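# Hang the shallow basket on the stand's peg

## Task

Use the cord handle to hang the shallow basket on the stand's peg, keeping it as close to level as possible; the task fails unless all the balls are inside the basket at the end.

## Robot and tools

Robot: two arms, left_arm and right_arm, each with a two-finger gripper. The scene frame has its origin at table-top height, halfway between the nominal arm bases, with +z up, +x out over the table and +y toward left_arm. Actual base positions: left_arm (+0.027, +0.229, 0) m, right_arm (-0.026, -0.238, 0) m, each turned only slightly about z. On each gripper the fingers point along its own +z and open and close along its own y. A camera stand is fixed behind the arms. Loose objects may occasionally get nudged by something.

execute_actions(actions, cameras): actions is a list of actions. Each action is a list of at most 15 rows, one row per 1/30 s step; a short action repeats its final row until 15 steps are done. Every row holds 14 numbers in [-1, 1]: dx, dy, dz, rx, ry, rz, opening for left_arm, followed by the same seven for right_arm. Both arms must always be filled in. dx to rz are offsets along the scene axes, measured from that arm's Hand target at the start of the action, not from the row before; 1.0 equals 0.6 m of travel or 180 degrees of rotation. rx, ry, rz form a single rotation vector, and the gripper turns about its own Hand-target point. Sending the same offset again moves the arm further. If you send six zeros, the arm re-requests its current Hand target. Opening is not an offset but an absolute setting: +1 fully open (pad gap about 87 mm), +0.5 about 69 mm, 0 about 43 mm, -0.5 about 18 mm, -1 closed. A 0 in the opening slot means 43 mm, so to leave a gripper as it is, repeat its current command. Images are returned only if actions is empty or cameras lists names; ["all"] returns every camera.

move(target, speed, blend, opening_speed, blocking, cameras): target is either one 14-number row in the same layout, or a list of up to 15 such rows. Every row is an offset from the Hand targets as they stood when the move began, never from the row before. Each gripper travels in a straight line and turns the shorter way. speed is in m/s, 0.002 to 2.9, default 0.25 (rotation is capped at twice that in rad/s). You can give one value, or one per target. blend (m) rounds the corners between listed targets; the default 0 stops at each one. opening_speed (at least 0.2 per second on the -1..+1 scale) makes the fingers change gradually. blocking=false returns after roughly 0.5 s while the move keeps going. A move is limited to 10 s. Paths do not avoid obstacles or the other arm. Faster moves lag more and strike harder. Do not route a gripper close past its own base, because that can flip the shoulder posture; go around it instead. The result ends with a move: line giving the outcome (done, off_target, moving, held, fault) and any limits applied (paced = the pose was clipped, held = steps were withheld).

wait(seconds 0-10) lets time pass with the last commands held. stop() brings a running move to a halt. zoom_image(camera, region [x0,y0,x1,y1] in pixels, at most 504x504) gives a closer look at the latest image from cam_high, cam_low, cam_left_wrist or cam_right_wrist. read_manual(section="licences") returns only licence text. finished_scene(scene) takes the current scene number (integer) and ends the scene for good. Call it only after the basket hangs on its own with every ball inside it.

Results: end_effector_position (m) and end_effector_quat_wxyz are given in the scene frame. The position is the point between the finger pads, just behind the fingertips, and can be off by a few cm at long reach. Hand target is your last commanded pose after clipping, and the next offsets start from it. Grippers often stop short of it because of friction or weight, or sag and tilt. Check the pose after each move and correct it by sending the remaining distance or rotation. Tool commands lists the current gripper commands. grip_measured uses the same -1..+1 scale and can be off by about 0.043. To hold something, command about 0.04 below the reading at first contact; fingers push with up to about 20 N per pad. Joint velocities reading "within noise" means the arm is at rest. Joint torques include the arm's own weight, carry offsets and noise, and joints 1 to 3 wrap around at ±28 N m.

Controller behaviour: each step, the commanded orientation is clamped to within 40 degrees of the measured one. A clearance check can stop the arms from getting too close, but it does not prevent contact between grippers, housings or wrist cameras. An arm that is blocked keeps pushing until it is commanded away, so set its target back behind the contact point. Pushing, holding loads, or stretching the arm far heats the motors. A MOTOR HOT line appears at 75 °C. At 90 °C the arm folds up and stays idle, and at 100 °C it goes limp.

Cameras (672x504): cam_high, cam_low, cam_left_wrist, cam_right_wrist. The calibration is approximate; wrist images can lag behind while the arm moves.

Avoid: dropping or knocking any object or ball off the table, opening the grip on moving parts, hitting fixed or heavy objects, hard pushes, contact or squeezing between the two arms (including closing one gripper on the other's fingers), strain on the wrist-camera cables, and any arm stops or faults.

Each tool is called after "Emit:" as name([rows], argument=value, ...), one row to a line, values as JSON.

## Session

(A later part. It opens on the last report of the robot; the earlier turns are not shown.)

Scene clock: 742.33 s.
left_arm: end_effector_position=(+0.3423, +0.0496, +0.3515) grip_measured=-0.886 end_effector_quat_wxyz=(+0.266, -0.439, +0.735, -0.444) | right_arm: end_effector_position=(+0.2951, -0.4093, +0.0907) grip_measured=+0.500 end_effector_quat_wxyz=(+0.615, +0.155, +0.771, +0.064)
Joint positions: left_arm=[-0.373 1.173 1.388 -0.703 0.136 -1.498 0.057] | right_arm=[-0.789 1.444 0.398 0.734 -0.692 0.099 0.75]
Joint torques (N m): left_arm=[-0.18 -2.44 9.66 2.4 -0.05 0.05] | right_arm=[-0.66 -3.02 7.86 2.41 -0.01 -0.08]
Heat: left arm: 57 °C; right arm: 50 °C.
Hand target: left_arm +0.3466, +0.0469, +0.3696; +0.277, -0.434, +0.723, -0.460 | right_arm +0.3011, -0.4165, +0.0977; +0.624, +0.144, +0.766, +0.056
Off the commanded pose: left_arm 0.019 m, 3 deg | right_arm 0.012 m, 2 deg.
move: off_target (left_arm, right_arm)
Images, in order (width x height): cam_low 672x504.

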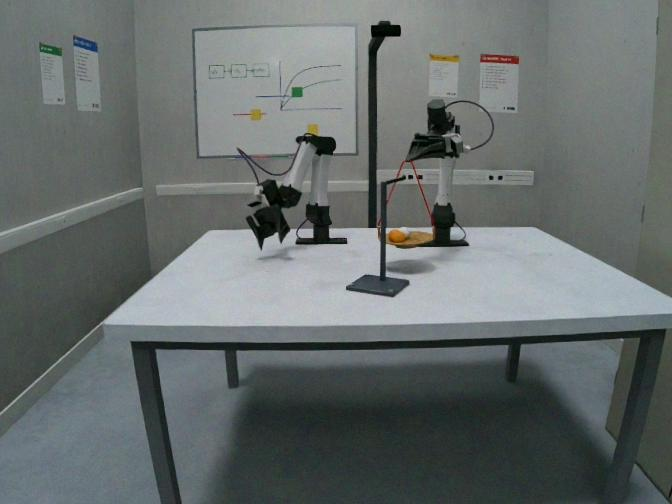

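Emit:
move(target=[0.08,-0.0515,0.01,0,0,0,-1,0,0,0,0,0,0,0.5], speed=0.05, cameras=["cam_high","cam_low","cam_left_wrist"])

Emit:
zoom_image(camera="cam_low", region=[380, 140, 440, 200])

Emit:
zoom_image(camera="cam_high", region=[380, 130, 500, 230])

Scene clock: 754.37 s.
left_arm: end_effector_position=(+0.3859, +0.0214, +0.3522) grip_measured=-0.886 end_effector_quat_wxyz=(+0.260, -0.442, +0.740, -0.435) | right_arm: end_effector_position=(+0.2951, -0.4093, +0.0907) grip_measured=+0.500 end_effector_quat_wxyz=(+0.615, +0.155, +0.771, +0.064)
Joint positions: left_arm=[-0.419 1.37 1.545 -0.686 0.096 -1.517 0.057] | right_arm=[-0.789 1.444 0.398 0.734 -0.692 0.099 0.75]
Joint torques (N m): left_arm=[-0.35 -4.18 9.88 2.66 -0.1 0.02] | right_arm=[-0.87 -2.93 7.9 2.46 -0.08 -0.05]
Heat: left arm: 60 °C; right arm: 50 °C.
Hand target: left_arm +0.3946, +0.0160, +0.3755; +0.277, -0.434, +0.723, -0.460 | right_arm +0.3011, -0.4165, +0.0977; +0.624, +0.144, +0.766, +0.056
Off the commanded pose: left_arm 0.025 m, 4 deg | right_arm 0.012 m, 2 deg.
move: off_target (left_arm, right_arm)
camera_calibration:
cam_left_wrist: T_world_to_cam=[[0.449941, -0.226356, 0.863896, -0.475639], [-0.885455, -0.239031, 0.398539, 0.225936], [0.116286, -0.94426, -0.307978, 0.227271], [0, 0, 0, 1]] pos_world=[0.387637, 0.160944, 0.390852]
Images, in order (width x height): cam_high 672x504, cam_low 672x504, cam_left_wrist 672x504.

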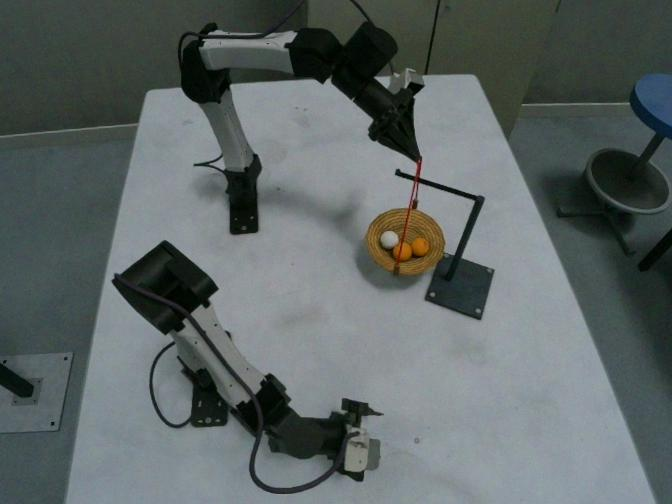

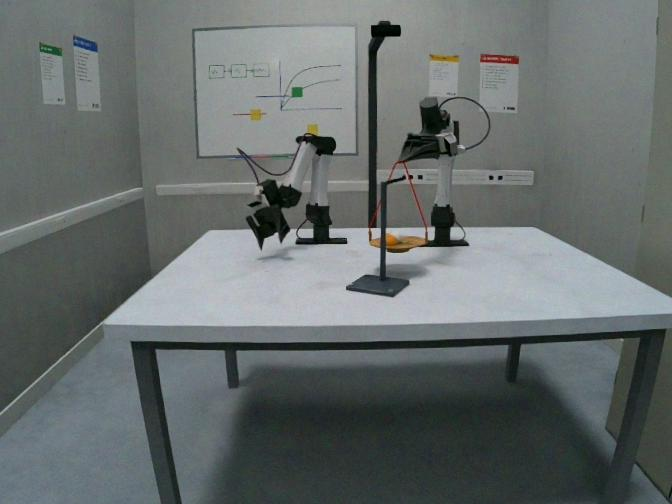

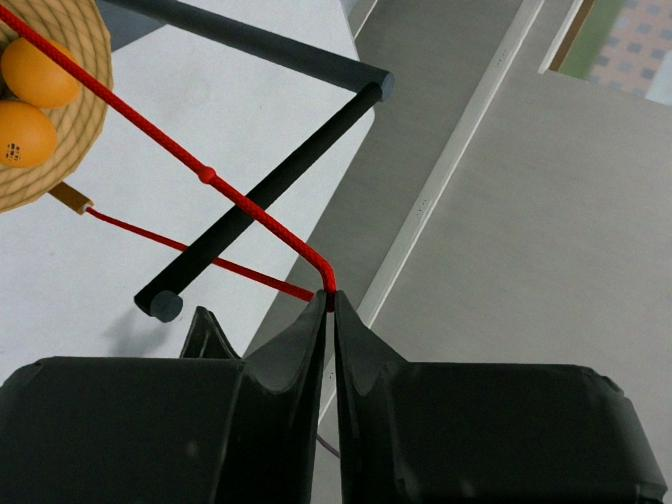

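Scaled by 8.400 from the camera's 672x504 image, which has a finer 960x720 frame.

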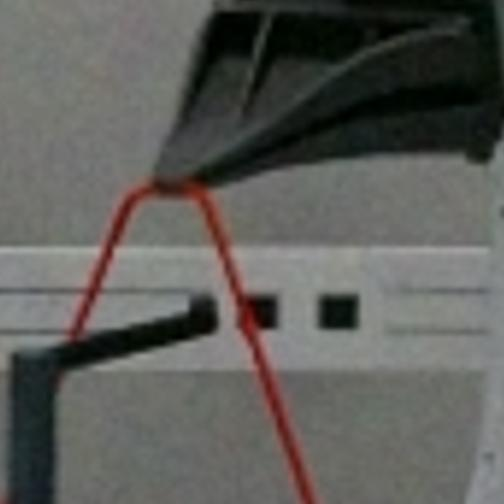

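Scaled by 4.200 from the camera's 672x504 image, which has a finer 960x720 frame.

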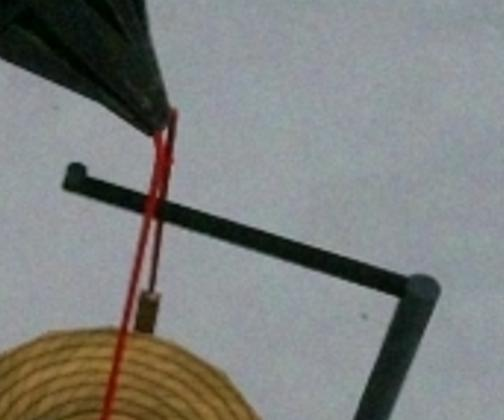

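Emit:
move(target=[0.0,0,-0.047,0,0,0,-1,0,0,0,0,0,0,0.5], speed=0.04, cameras=["cam_high","cam_low"])

Emit:
zoom_image(camera="cam_low", region=[380, 140, 440, 200])

Emit:
zoom_image(camera="cam_high", region=[380, 130, 500, 230])

Scene clock: 768.37 s.
left_arm: end_effector_position=(+0.3951, +0.0177, +0.3296) grip_measured=-0.886 end_effector_quat_wxyz=(+0.261, -0.441, +0.739, -0.437) | right_arm: end_effector_position=(+0.2951, -0.4093, +0.0907) grip_measured=+0.500 end_effector_quat_wxyz=(+0.615, +0.155, +0.771, +0.064)
Joint positions: left_arm=[-0.419 1.37 1.444 -0.579 0.095 -1.518 0.057] | right_arm=[-0.789 1.444 0.398 0.734 -0.692 0.099 0.75]
Joint torques (N m): left_arm=[-0.38 -7.56 6.38 2.68 -0.09 0.04] | right_arm=[-0.81 -2.84 7.98 2.37 -0.05 -0.16]
Heat: left arm: 62 °C; right arm: 50 °C.
Hand target: left_arm +0.3946, +0.0160, +0.3473; +0.277, -0.434, +0.723, -0.460 | right_arm +0.3011, -0.4165, +0.0977; +0.624, +0.144, +0.766, +0.056
Off the commanded pose: left_arm 0.018 m, 4 deg | right_arm 0.012 m, 2 deg.
move: off_target (left_arm, right_arm)
Images, in order (width x height): cam_high 672x504, cam_low 672x504.

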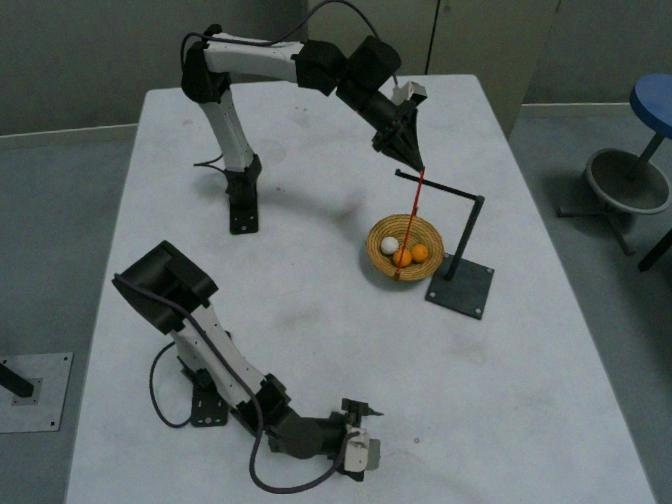

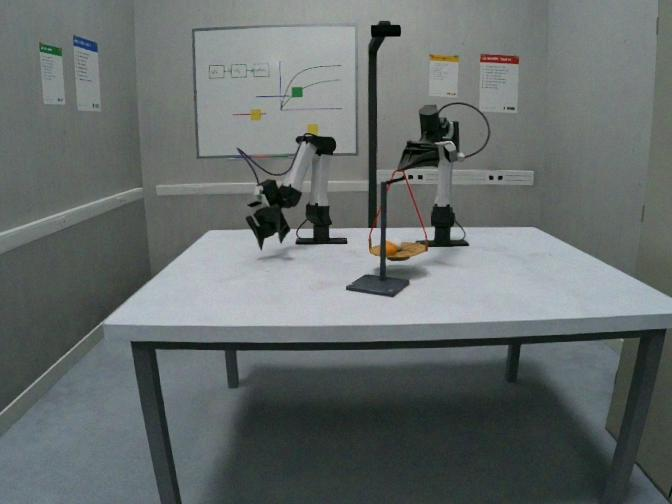

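Scaled by 8.400 from the camera's 672x504 image, which has a finer 960x720 frame.

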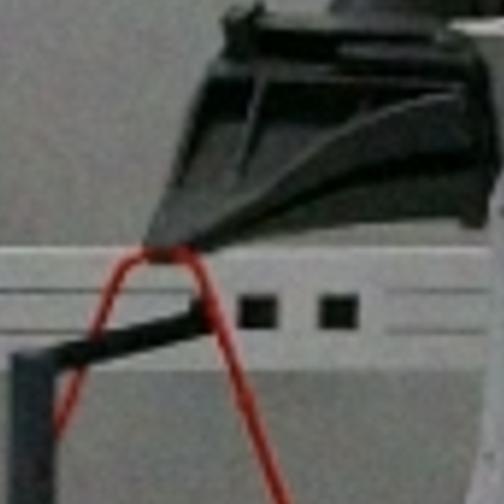

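Scaled by 4.200 from the camera's 672x504 image, which has a finer 960x720 frame.

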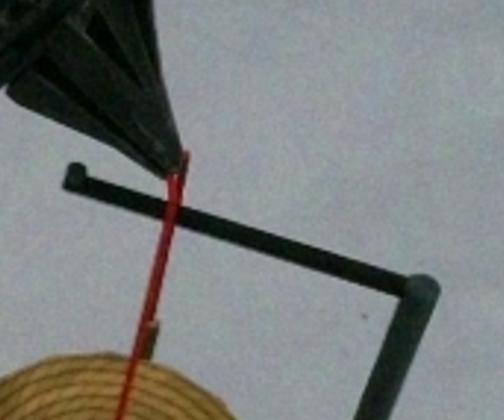

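Emit:
move(target=[-0.005,0.001,-0.024,0,0,0,-1,0,0,0,0,0,0,0.5], speed=0.03, cameras=["cam_high","cam_low"])

Emit:
zoom_image(camera="cam_low", region=[380, 140, 440, 200])

Emit:
zoom_image(camera="cam_high", region=[380, 130, 500, 230])

Scene clock: 774.63 s.
left_arm: end_effector_position=(+0.3944, +0.0182, +0.3116) grip_measured=-0.887 end_effector_quat_wxyz=(+0.259, -0.444, +0.741, -0.434) | right_arm: end_effector_position=(+0.2951, -0.4093, +0.0907) grip_measured=+0.500 end_effector_quat_wxyz=(+0.615, +0.155, +0.771, +0.064)
Joint positions: left_arm=[-0.419 1.354 1.365 -0.526 0.094 -1.519 0.056] | right_arm=[-0.789 1.444 0.398 0.734 -0.692 0.099 0.75]
Joint torques (N m): left_arm=[-0.54 -8.55 6.31 2.66 -0.1 0.04] | right_arm=[-0.88 -2.93 7.98 2.4 -0.11 -0.03]
Heat: left arm: 61 °C; right arm: 50 °C.
Hand target: left_arm +0.3916, +0.0166, +0.3330; +0.277, -0.434, +0.723, -0.460 | right_arm +0.3011, -0.4165, +0.0977; +0.624, +0.144, +0.766, +0.056
Off the commanded pose: left_arm 0.022 m, 4 deg | right_arm 0.012 m, 2 deg.
move: off_target (left_arm, right_arm)
Images, in order (width x height): cam_high 672x504, cam_low 672x504.

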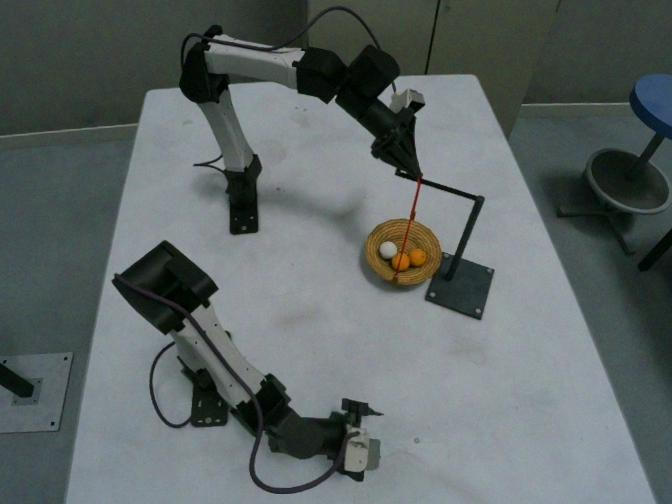

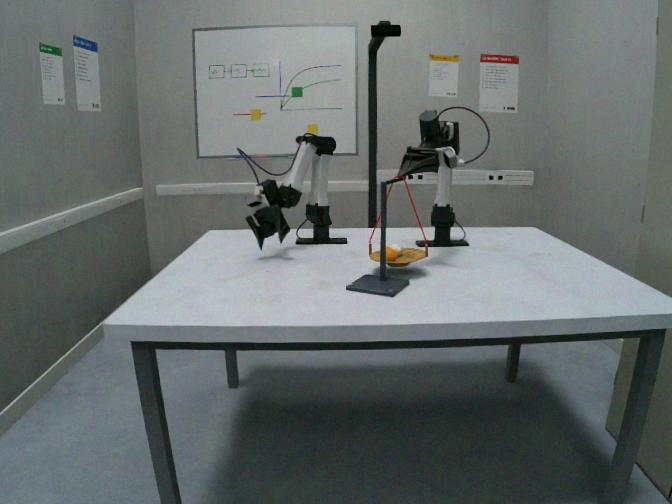

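Scaled by 8.400 from the camera's 672x504 image, which has a finer 960x720 frame.

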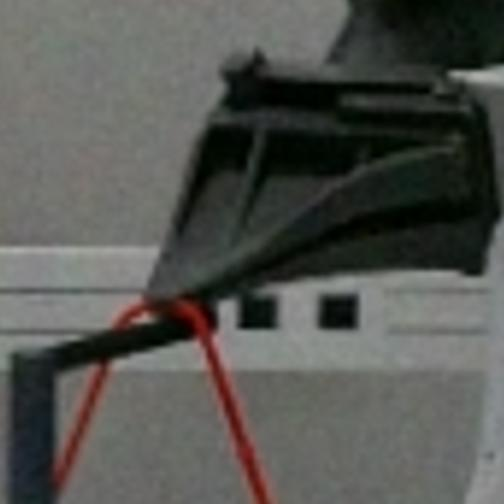

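Scaled by 4.200 from the camera's 672x504 image, which has a finer 960x720 frame.

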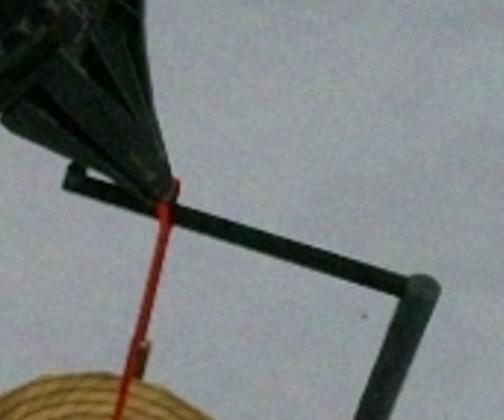

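Emit:
move(target=[0.0,0,0.012,0,0,0,-1,0,0,0,0,0,0,0.5], speed=0.03)

Emit:
move(target=[0.0,0,0.008,0,0,0,-1,0,0,0,0,0,0,0.5], speed=0.03, cameras=["cam_low"])

Emit:
zoom_image(camera="cam_low", region=[360, 170, 440, 280])

Scene clock: 781.93 s.
left_arm: end_effector_position=(+0.3940, +0.0174, +0.3117) grip_measured=-0.887 end_effector_quat_wxyz=(+0.259, -0.443, +0.741, -0.434) | right_arm: end_effector_position=(+0.2951, -0.4093, +0.0907) grip_measured=+0.500 end_effector_quat_wxyz=(+0.615, +0.155, +0.771, +0.064)
Joint positions: left_arm=[-0.422 1.354 1.365 -0.525 0.094 -1.519 0.056] | right_arm=[-0.789 1.444 0.398 0.734 -0.692 0.099 0.75]
Joint torques (N m): left_arm=[-0.35 -8.05 8.98 2.41 -0.1 0.04] | right_arm=[-0.68 -2.89 8.06 2.39 -0.03 -0.13]
Heat: left arm: 60 °C; right arm: 50 °C.
Hand target: left_arm +0.3916, +0.0167, +0.3401; +0.277, -0.434, +0.723, -0.460 | right_arm +0.3011, -0.4165, +0.0977; +0.624, +0.144, +0.766, +0.056
Off the commanded pose: left_arm 0.029 m, 4 deg | right_arm 0.012 m, 2 deg.
move: off_target (left_arm, right_arm)

Scene clock: 782.90 s.
left_arm: end_effector_position=(+0.3928, +0.0180, +0.3115) grip_measured=-0.887 end_effector_quat_wxyz=(+0.256, -0.444, +0.742, -0.431) | right_arm: end_effector_position=(+0.2951, -0.4093, +0.0907) grip_measured=+0.500 end_effector_quat_wxyz=(+0.615, +0.155, +0.771, +0.064)
Joint positions: left_arm=[-0.422 1.354 1.372 -0.54 0.093 -1.52 0.056] | right_arm=[-0.789 1.444 0.398 0.734 -0.692 0.099 0.75]
Joint torques (N m): left_arm=[-0.35 -7.69 10.26 2.37 -0.09 0.05] | right_arm=[-0.47 -3.08 7.94 2.38 -0.18 -0.04]
Heat: left arm: 60 °C; right arm: 50 °C.
Hand target: left_arm +0.3916, +0.0167, +0.3450; +0.277, -0.435, +0.723, -0.460 | right_arm +0.3011, -0.4165, +0.0977; +0.624, +0.144, +0.766, +0.056
Off the commanded pose: left_arm 0.033 m, 5 deg | right_arm 0.012 m, 2 deg.
move: off_target (left_arm, right_arm)
Images, in order (width x height): cam_low 672x504.

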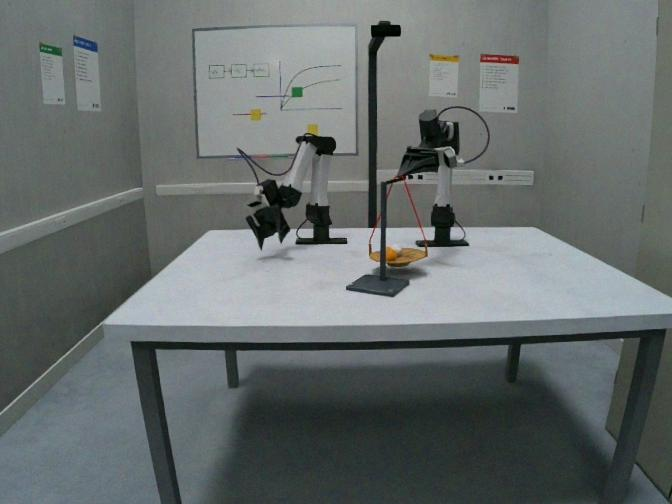

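Scaled by 4.582 from the camera's 672x504 image, which has a finer 960x720 frame.

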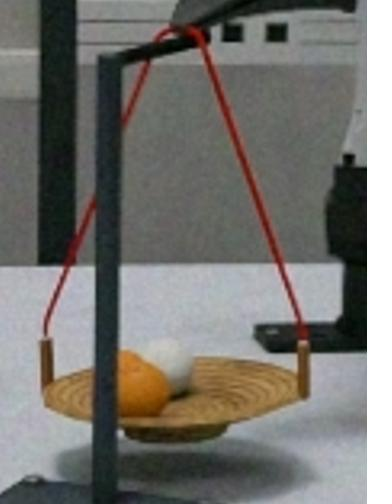

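Emit:
move(target=[0.0,0,0,0,0,0,-0.78,0,0,0,0,0,0,0.5], speed=0.03, opening_speed=0.2, cameras=["cam_low","cam_high","cam_left_wrist"])

Emit:
zoom_image(camera="cam_low", region=[360, 170, 440, 280])

Emit:
zoom_image(camera="cam_high", region=[340, 130, 500, 300])

Scene clock: 789.33 s.
left_arm: end_effector_position=(+0.3941, +0.0174, +0.3188) grip_measured=-0.781 end_effector_quat_wxyz=(+0.260, -0.443, +0.738, -0.438) | right_arm: end_effector_position=(+0.2951, -0.4093, +0.0907) grip_measured=+0.500 end_effector_quat_wxyz=(+0.615, +0.155, +0.771, +0.064)
Joint positions: left_arm=[-0.422 1.354 1.385 -0.535 0.093 -1.523 0.11] | right_arm=[-0.789 1.444 0.398 0.734 -0.692 0.099 0.75]
Joint torques (N m): left_arm=[-0.38 -7.47 9.37 2.32 -0.1 0.09] | right_arm=[-0.54 -3.11 7.88 2.38 -0.16 -0.13]
Heat: left arm: 61 °C; right arm: 50 °C.
Hand target: left_arm +0.3916, +0.0167, +0.3450; +0.277, -0.434, +0.723, -0.460 | right_arm +0.3011, -0.4165, +0.0977; +0.624, +0.144, +0.766, +0.056
Off the commanded pose: left_arm 0.026 m, 4 deg | right_arm 0.012 m, 2 deg.
move: off_target (left_arm, right_arm)
camera_calibration:
cam_left_wrist: T_world_to_cam=[[0.446524, -0.219657, 0.867391, -0.451183], [-0.886664, -0.238829, 0.395965, 0.246942], [0.120182, -0.945892, -0.301405, 0.208664], [0, 0, 0, 1]] pos_world=[0.395341, 0.157245, 0.356464]
Images, in order (width x height): cam_high 672x504, cam_low 672x504, cam_left_wrist 672x504.

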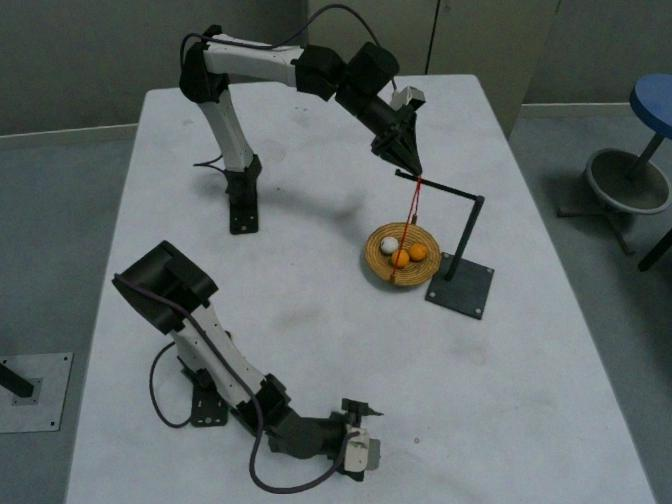

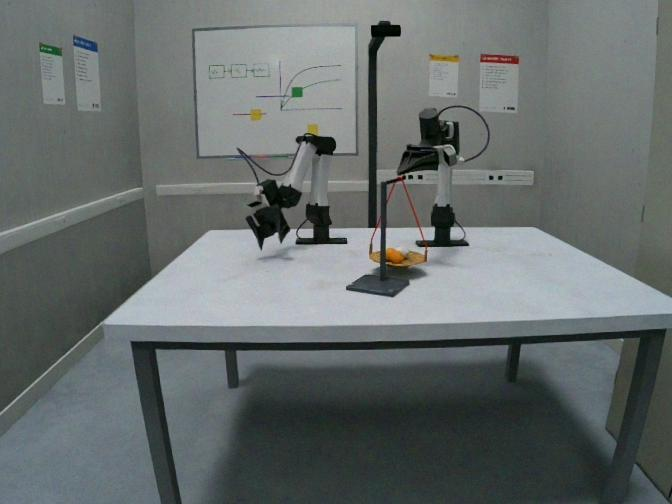

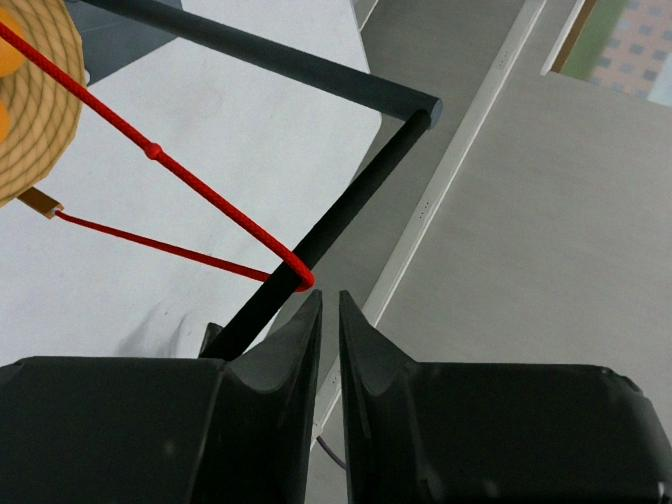

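Scaled by 4.582 from the camera's 672x504 image, which has a finer 960x720 frame.

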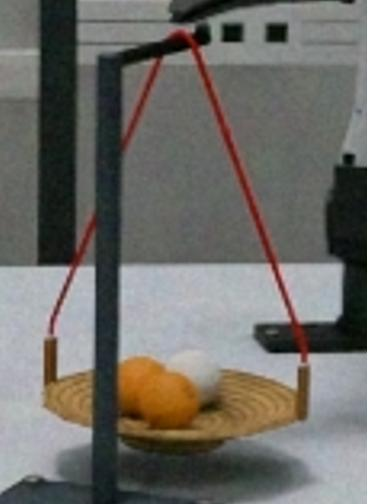

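Scaled by 2.965 from the camera's 672x504 image, which has a finer 960x720 frame.

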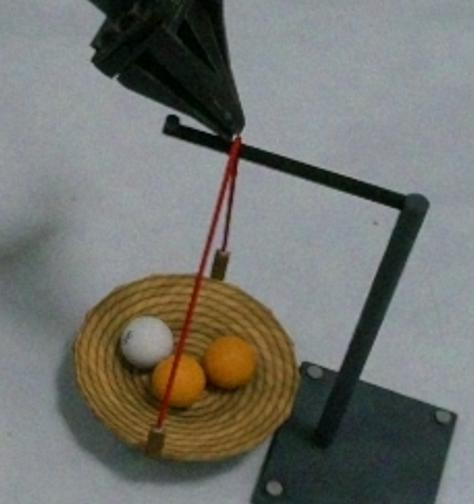

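Emit:
zoom_image(camera="cam_low", region=[365, 230, 435, 280])

Emit:
zoom_image(camera="cam_high", region=[360, 165, 450, 295])

Emit:
zoom_image(camera="cam_low", region=[380, 160, 430, 200])

Scaled by 7.200 from the camera's 672x504 image, which has a finer 960x720 frame.

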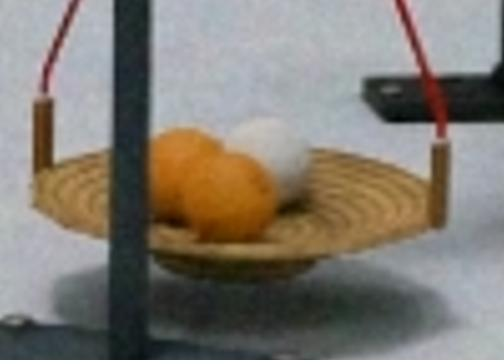

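Scaled by 3.877 from the camera's 672x504 image, which has a finer 960x720 frame.

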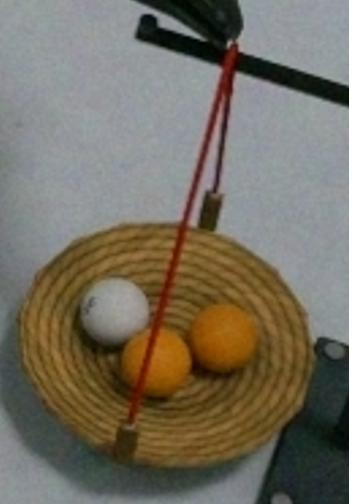

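Scaled by 10.080 from the camera's 672x504 image, which has a finer 960x720 frame.

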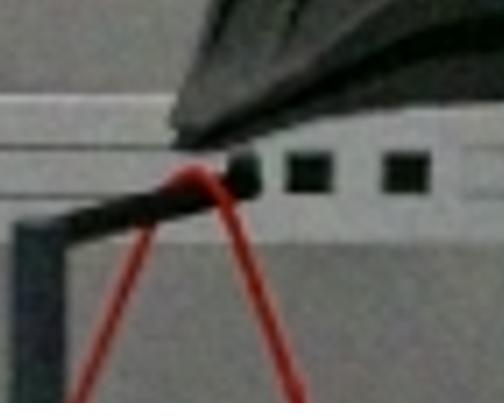

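Emit:
move([
  [-0.03,0.017,0.03,0,0,0,-0.78,0,0,0,0,0,0,0.5],
  [-0.1,0.06,0.08,0,0,0,-0.78,0,0,0,0,0,0,0.5],
  [-0.25,0.2,0.1,0,0,0,-0.78,0,0,0,0,0,0,0.5],
], speed=[0.03,0.06,0.15], blend=[0.01,0.02,0], cameras=["cam_low","cam_high"])

Emit:
zoom_image(camera="cam_low", region=[350, 160, 450, 290])

Emit:
zoom_image(camera="cam_high", region=[360, 160, 500, 300])

Scene clock: 870.97 s.
left_arm: end_effector_position=(+0.2437, +0.1374, +0.3992) grip_measured=-0.781 end_effector_quat_wxyz=(+0.276, -0.441, +0.721, -0.457) | right_arm: end_effector_position=(+0.2951, -0.4093, +0.0907) grip_measured=+0.500 end_effector_quat_wxyz=(+0.615, +0.155, +0.771, +0.064)
Joint positions: left_arm=[0.153 0.937 1.53 -1.138 0.592 -1.251 0.11] | right_arm=[-0.789 1.444 0.398 0.734 -0.692 0.099 0.75]
Joint torques (N m): left_arm=[0.84 1.17 7.25 1.98 0.31 0.31] | right_arm=[-0.72 -2.84 7.79 2.34 -0.07 -0.06]
Heat: left arm: 60 °C; right arm: 51 °C.
Hand target: left_arm +0.2417, +0.1366, +0.4050; +0.277, -0.434, +0.723, -0.460 | right_arm +0.3011, -0.4165, +0.0977; +0.624, +0.144, +0.766, +0.056
Off the commanded pose: left_arm 0.006 m, 1 deg | right_arm 0.012 m, 2 deg.
move: off_target (right_arm)
Images, in order (width x height): cam_high 672x504, cam_low 672x504.

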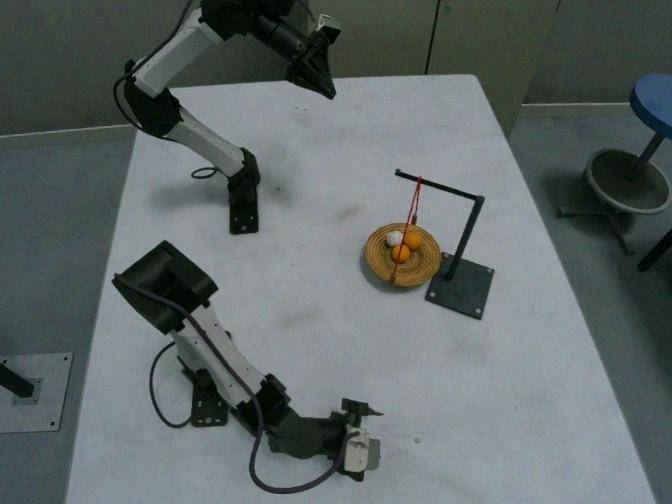

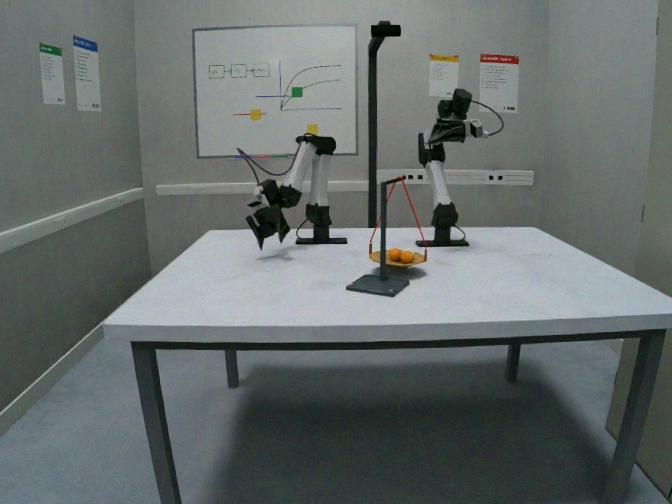

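Scaled by 3.877 from the camera's 672x504 image, which has a finer 960x720 frame.

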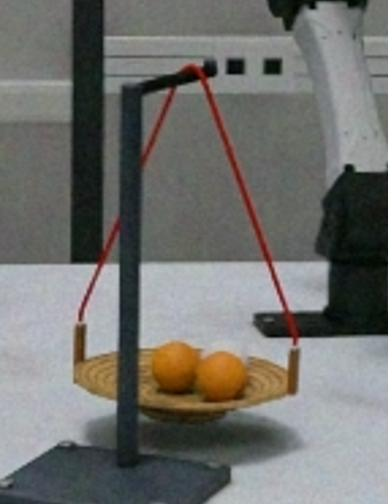

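Scaled by 3.600 from the camera's 672x504 image, which has a finer 960x720 frame.

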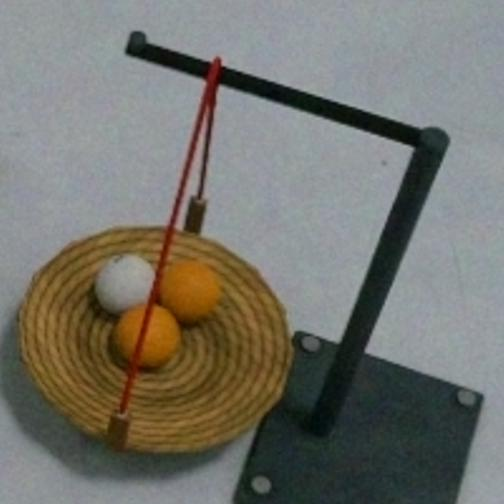

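Emit:
wait(seconds=0.1, cameras=["cam_low","cam_high","cam_left_wrist"])

Emit:
zoom_image(camera="cam_low", region=[365, 230, 435, 280])

Emit:
zoom_image(camera="cam_high", region=[360, 165, 450, 295])

Scene clock: 930.37 s.
left_arm: end_effector_position=(+0.2436, +0.1374, +0.3991) grip_measured=-0.781 end_effector_quat_wxyz=(+0.275, -0.441, +0.722, -0.457) | right_arm: end_effector_position=(+0.2951, -0.4093, +0.0907) grip_measured=+0.500 end_effector_quat_wxyz=(+0.615, +0.155, +0.771, +0.064)
Joint positions: left_arm=[0.153 0.937 1.53 -1.138 0.592 -1.25 0.11] | right_arm=[-0.789 1.444 0.398 0.734 -0.692 0.099 0.75]
Joint torques (N m): left_arm=[0.81 1.16 7.24 1.97 0.31 0.3] | right_arm=[-0.75 -3.07 7.68 2.35 -0.06 -0.17]
Heat: left arm: 56 °C; right arm: 51 °C.
Hand target: left_arm +0.2417, +0.1367, +0.4048; +0.277, -0.435, +0.723, -0.460 | right_arm +0.3011, -0.4165, +0.0977; +0.624, +0.144, +0.766, +0.056
Tool commands: left_gripper/opening=-0.78 right_gripper/opening=+0.5
Off the commanded pose: left_arm 0.006 m, 1 deg | right_arm 0.012 m, 2 deg.
wait: 0.10 s; at rest from the start
camera_calibration:
cam_left_wrist: T_world_to_cam=[[0.40645, -0.188213, 0.894077, -0.432593], [-0.901512, -0.24174, 0.358941, 0.129112], [0.148577, -0.951913, -0.267932, 0.34495], [0, 0, 0, 1]] pos_world=[0.240971, 0.278154, 0.432851]
Images, in order (width x height): cam_high 672x504, cam_low 672x504, cam_left_wrist 672x504.

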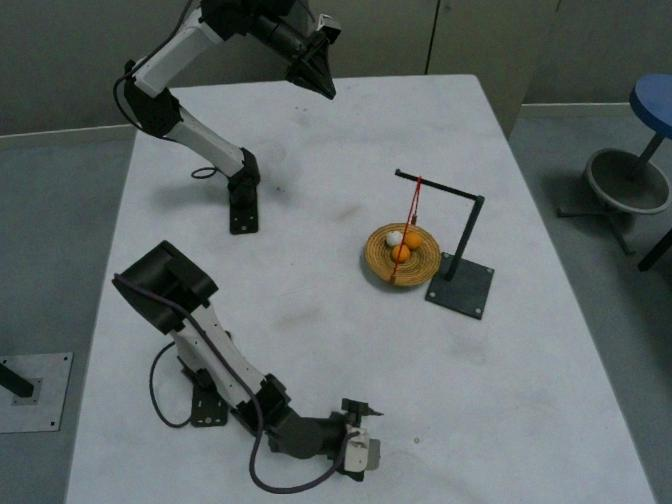

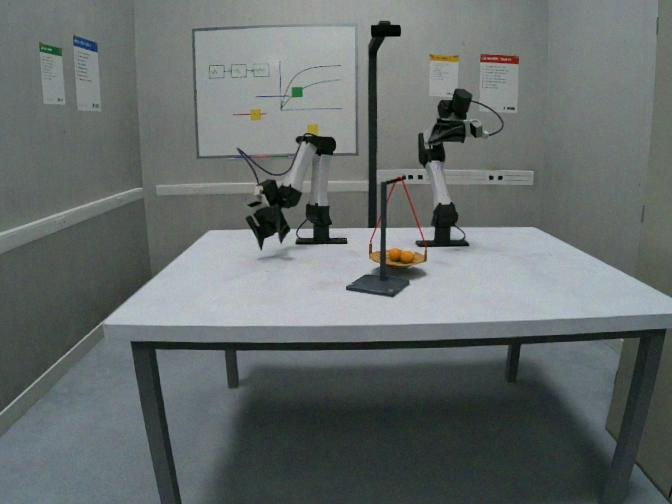

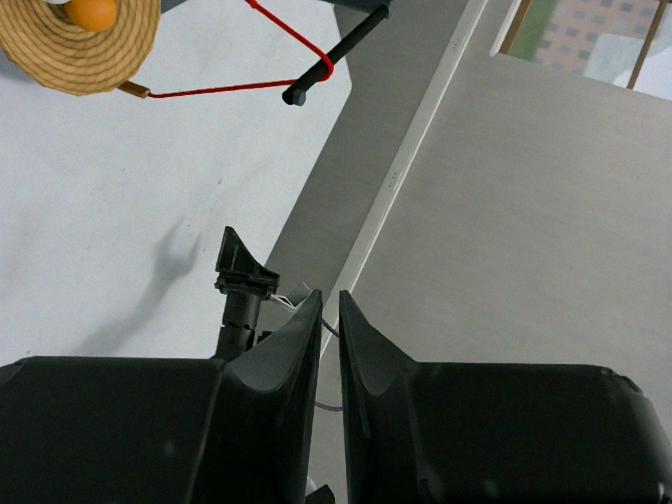

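Scaled by 7.200 from the camera's 672x504 image, which has a finer 960x720 frame.

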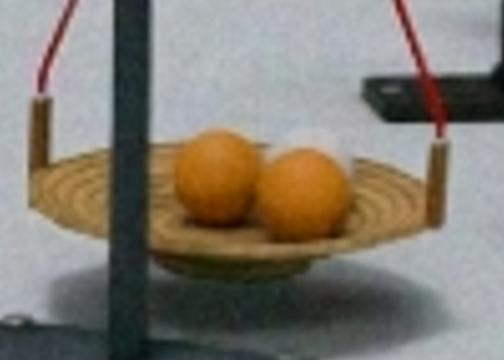

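Scaled by 3.877 from the camera's 672x504 image, which has a finer 960x720 frame.

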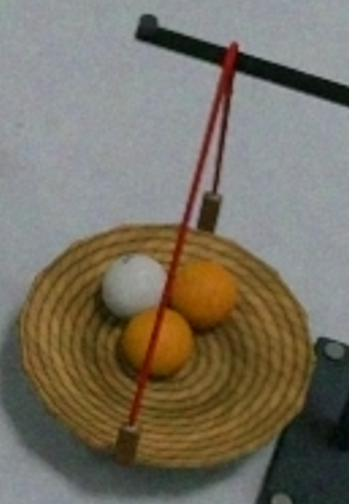

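Emit:
zoom_image(camera="cam_low", region=[385, 170, 435, 220])

Emit:
zoom_image(camera="cam_high", region=[390, 165, 440, 225])

Emit:
zoom_image(camera="cam_left_wrist", region=[130, 0, 400, 120])

Scaled by 10.080 from the camera's 672x504 image, which has a finer 960x720 frame.

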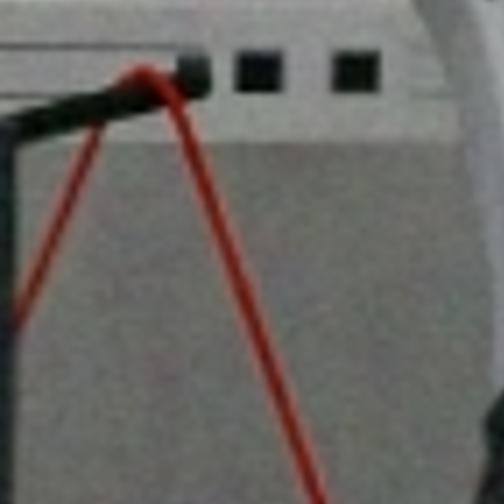

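Scaled by 8.400 from the camera's 672x504 image, which has a finer 960x720 frame.

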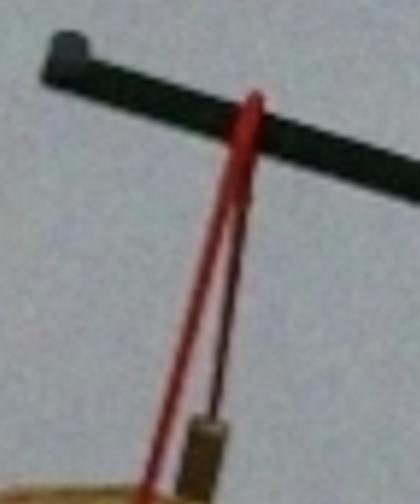

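Scaled by 1.867 from the camera's 672x504 image, which has a finer 960x720 frame.

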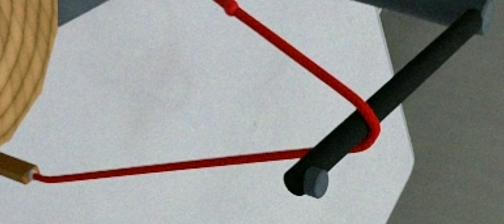

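Emit:
finished_scene(scene=3)

The scene is finished: the task was done.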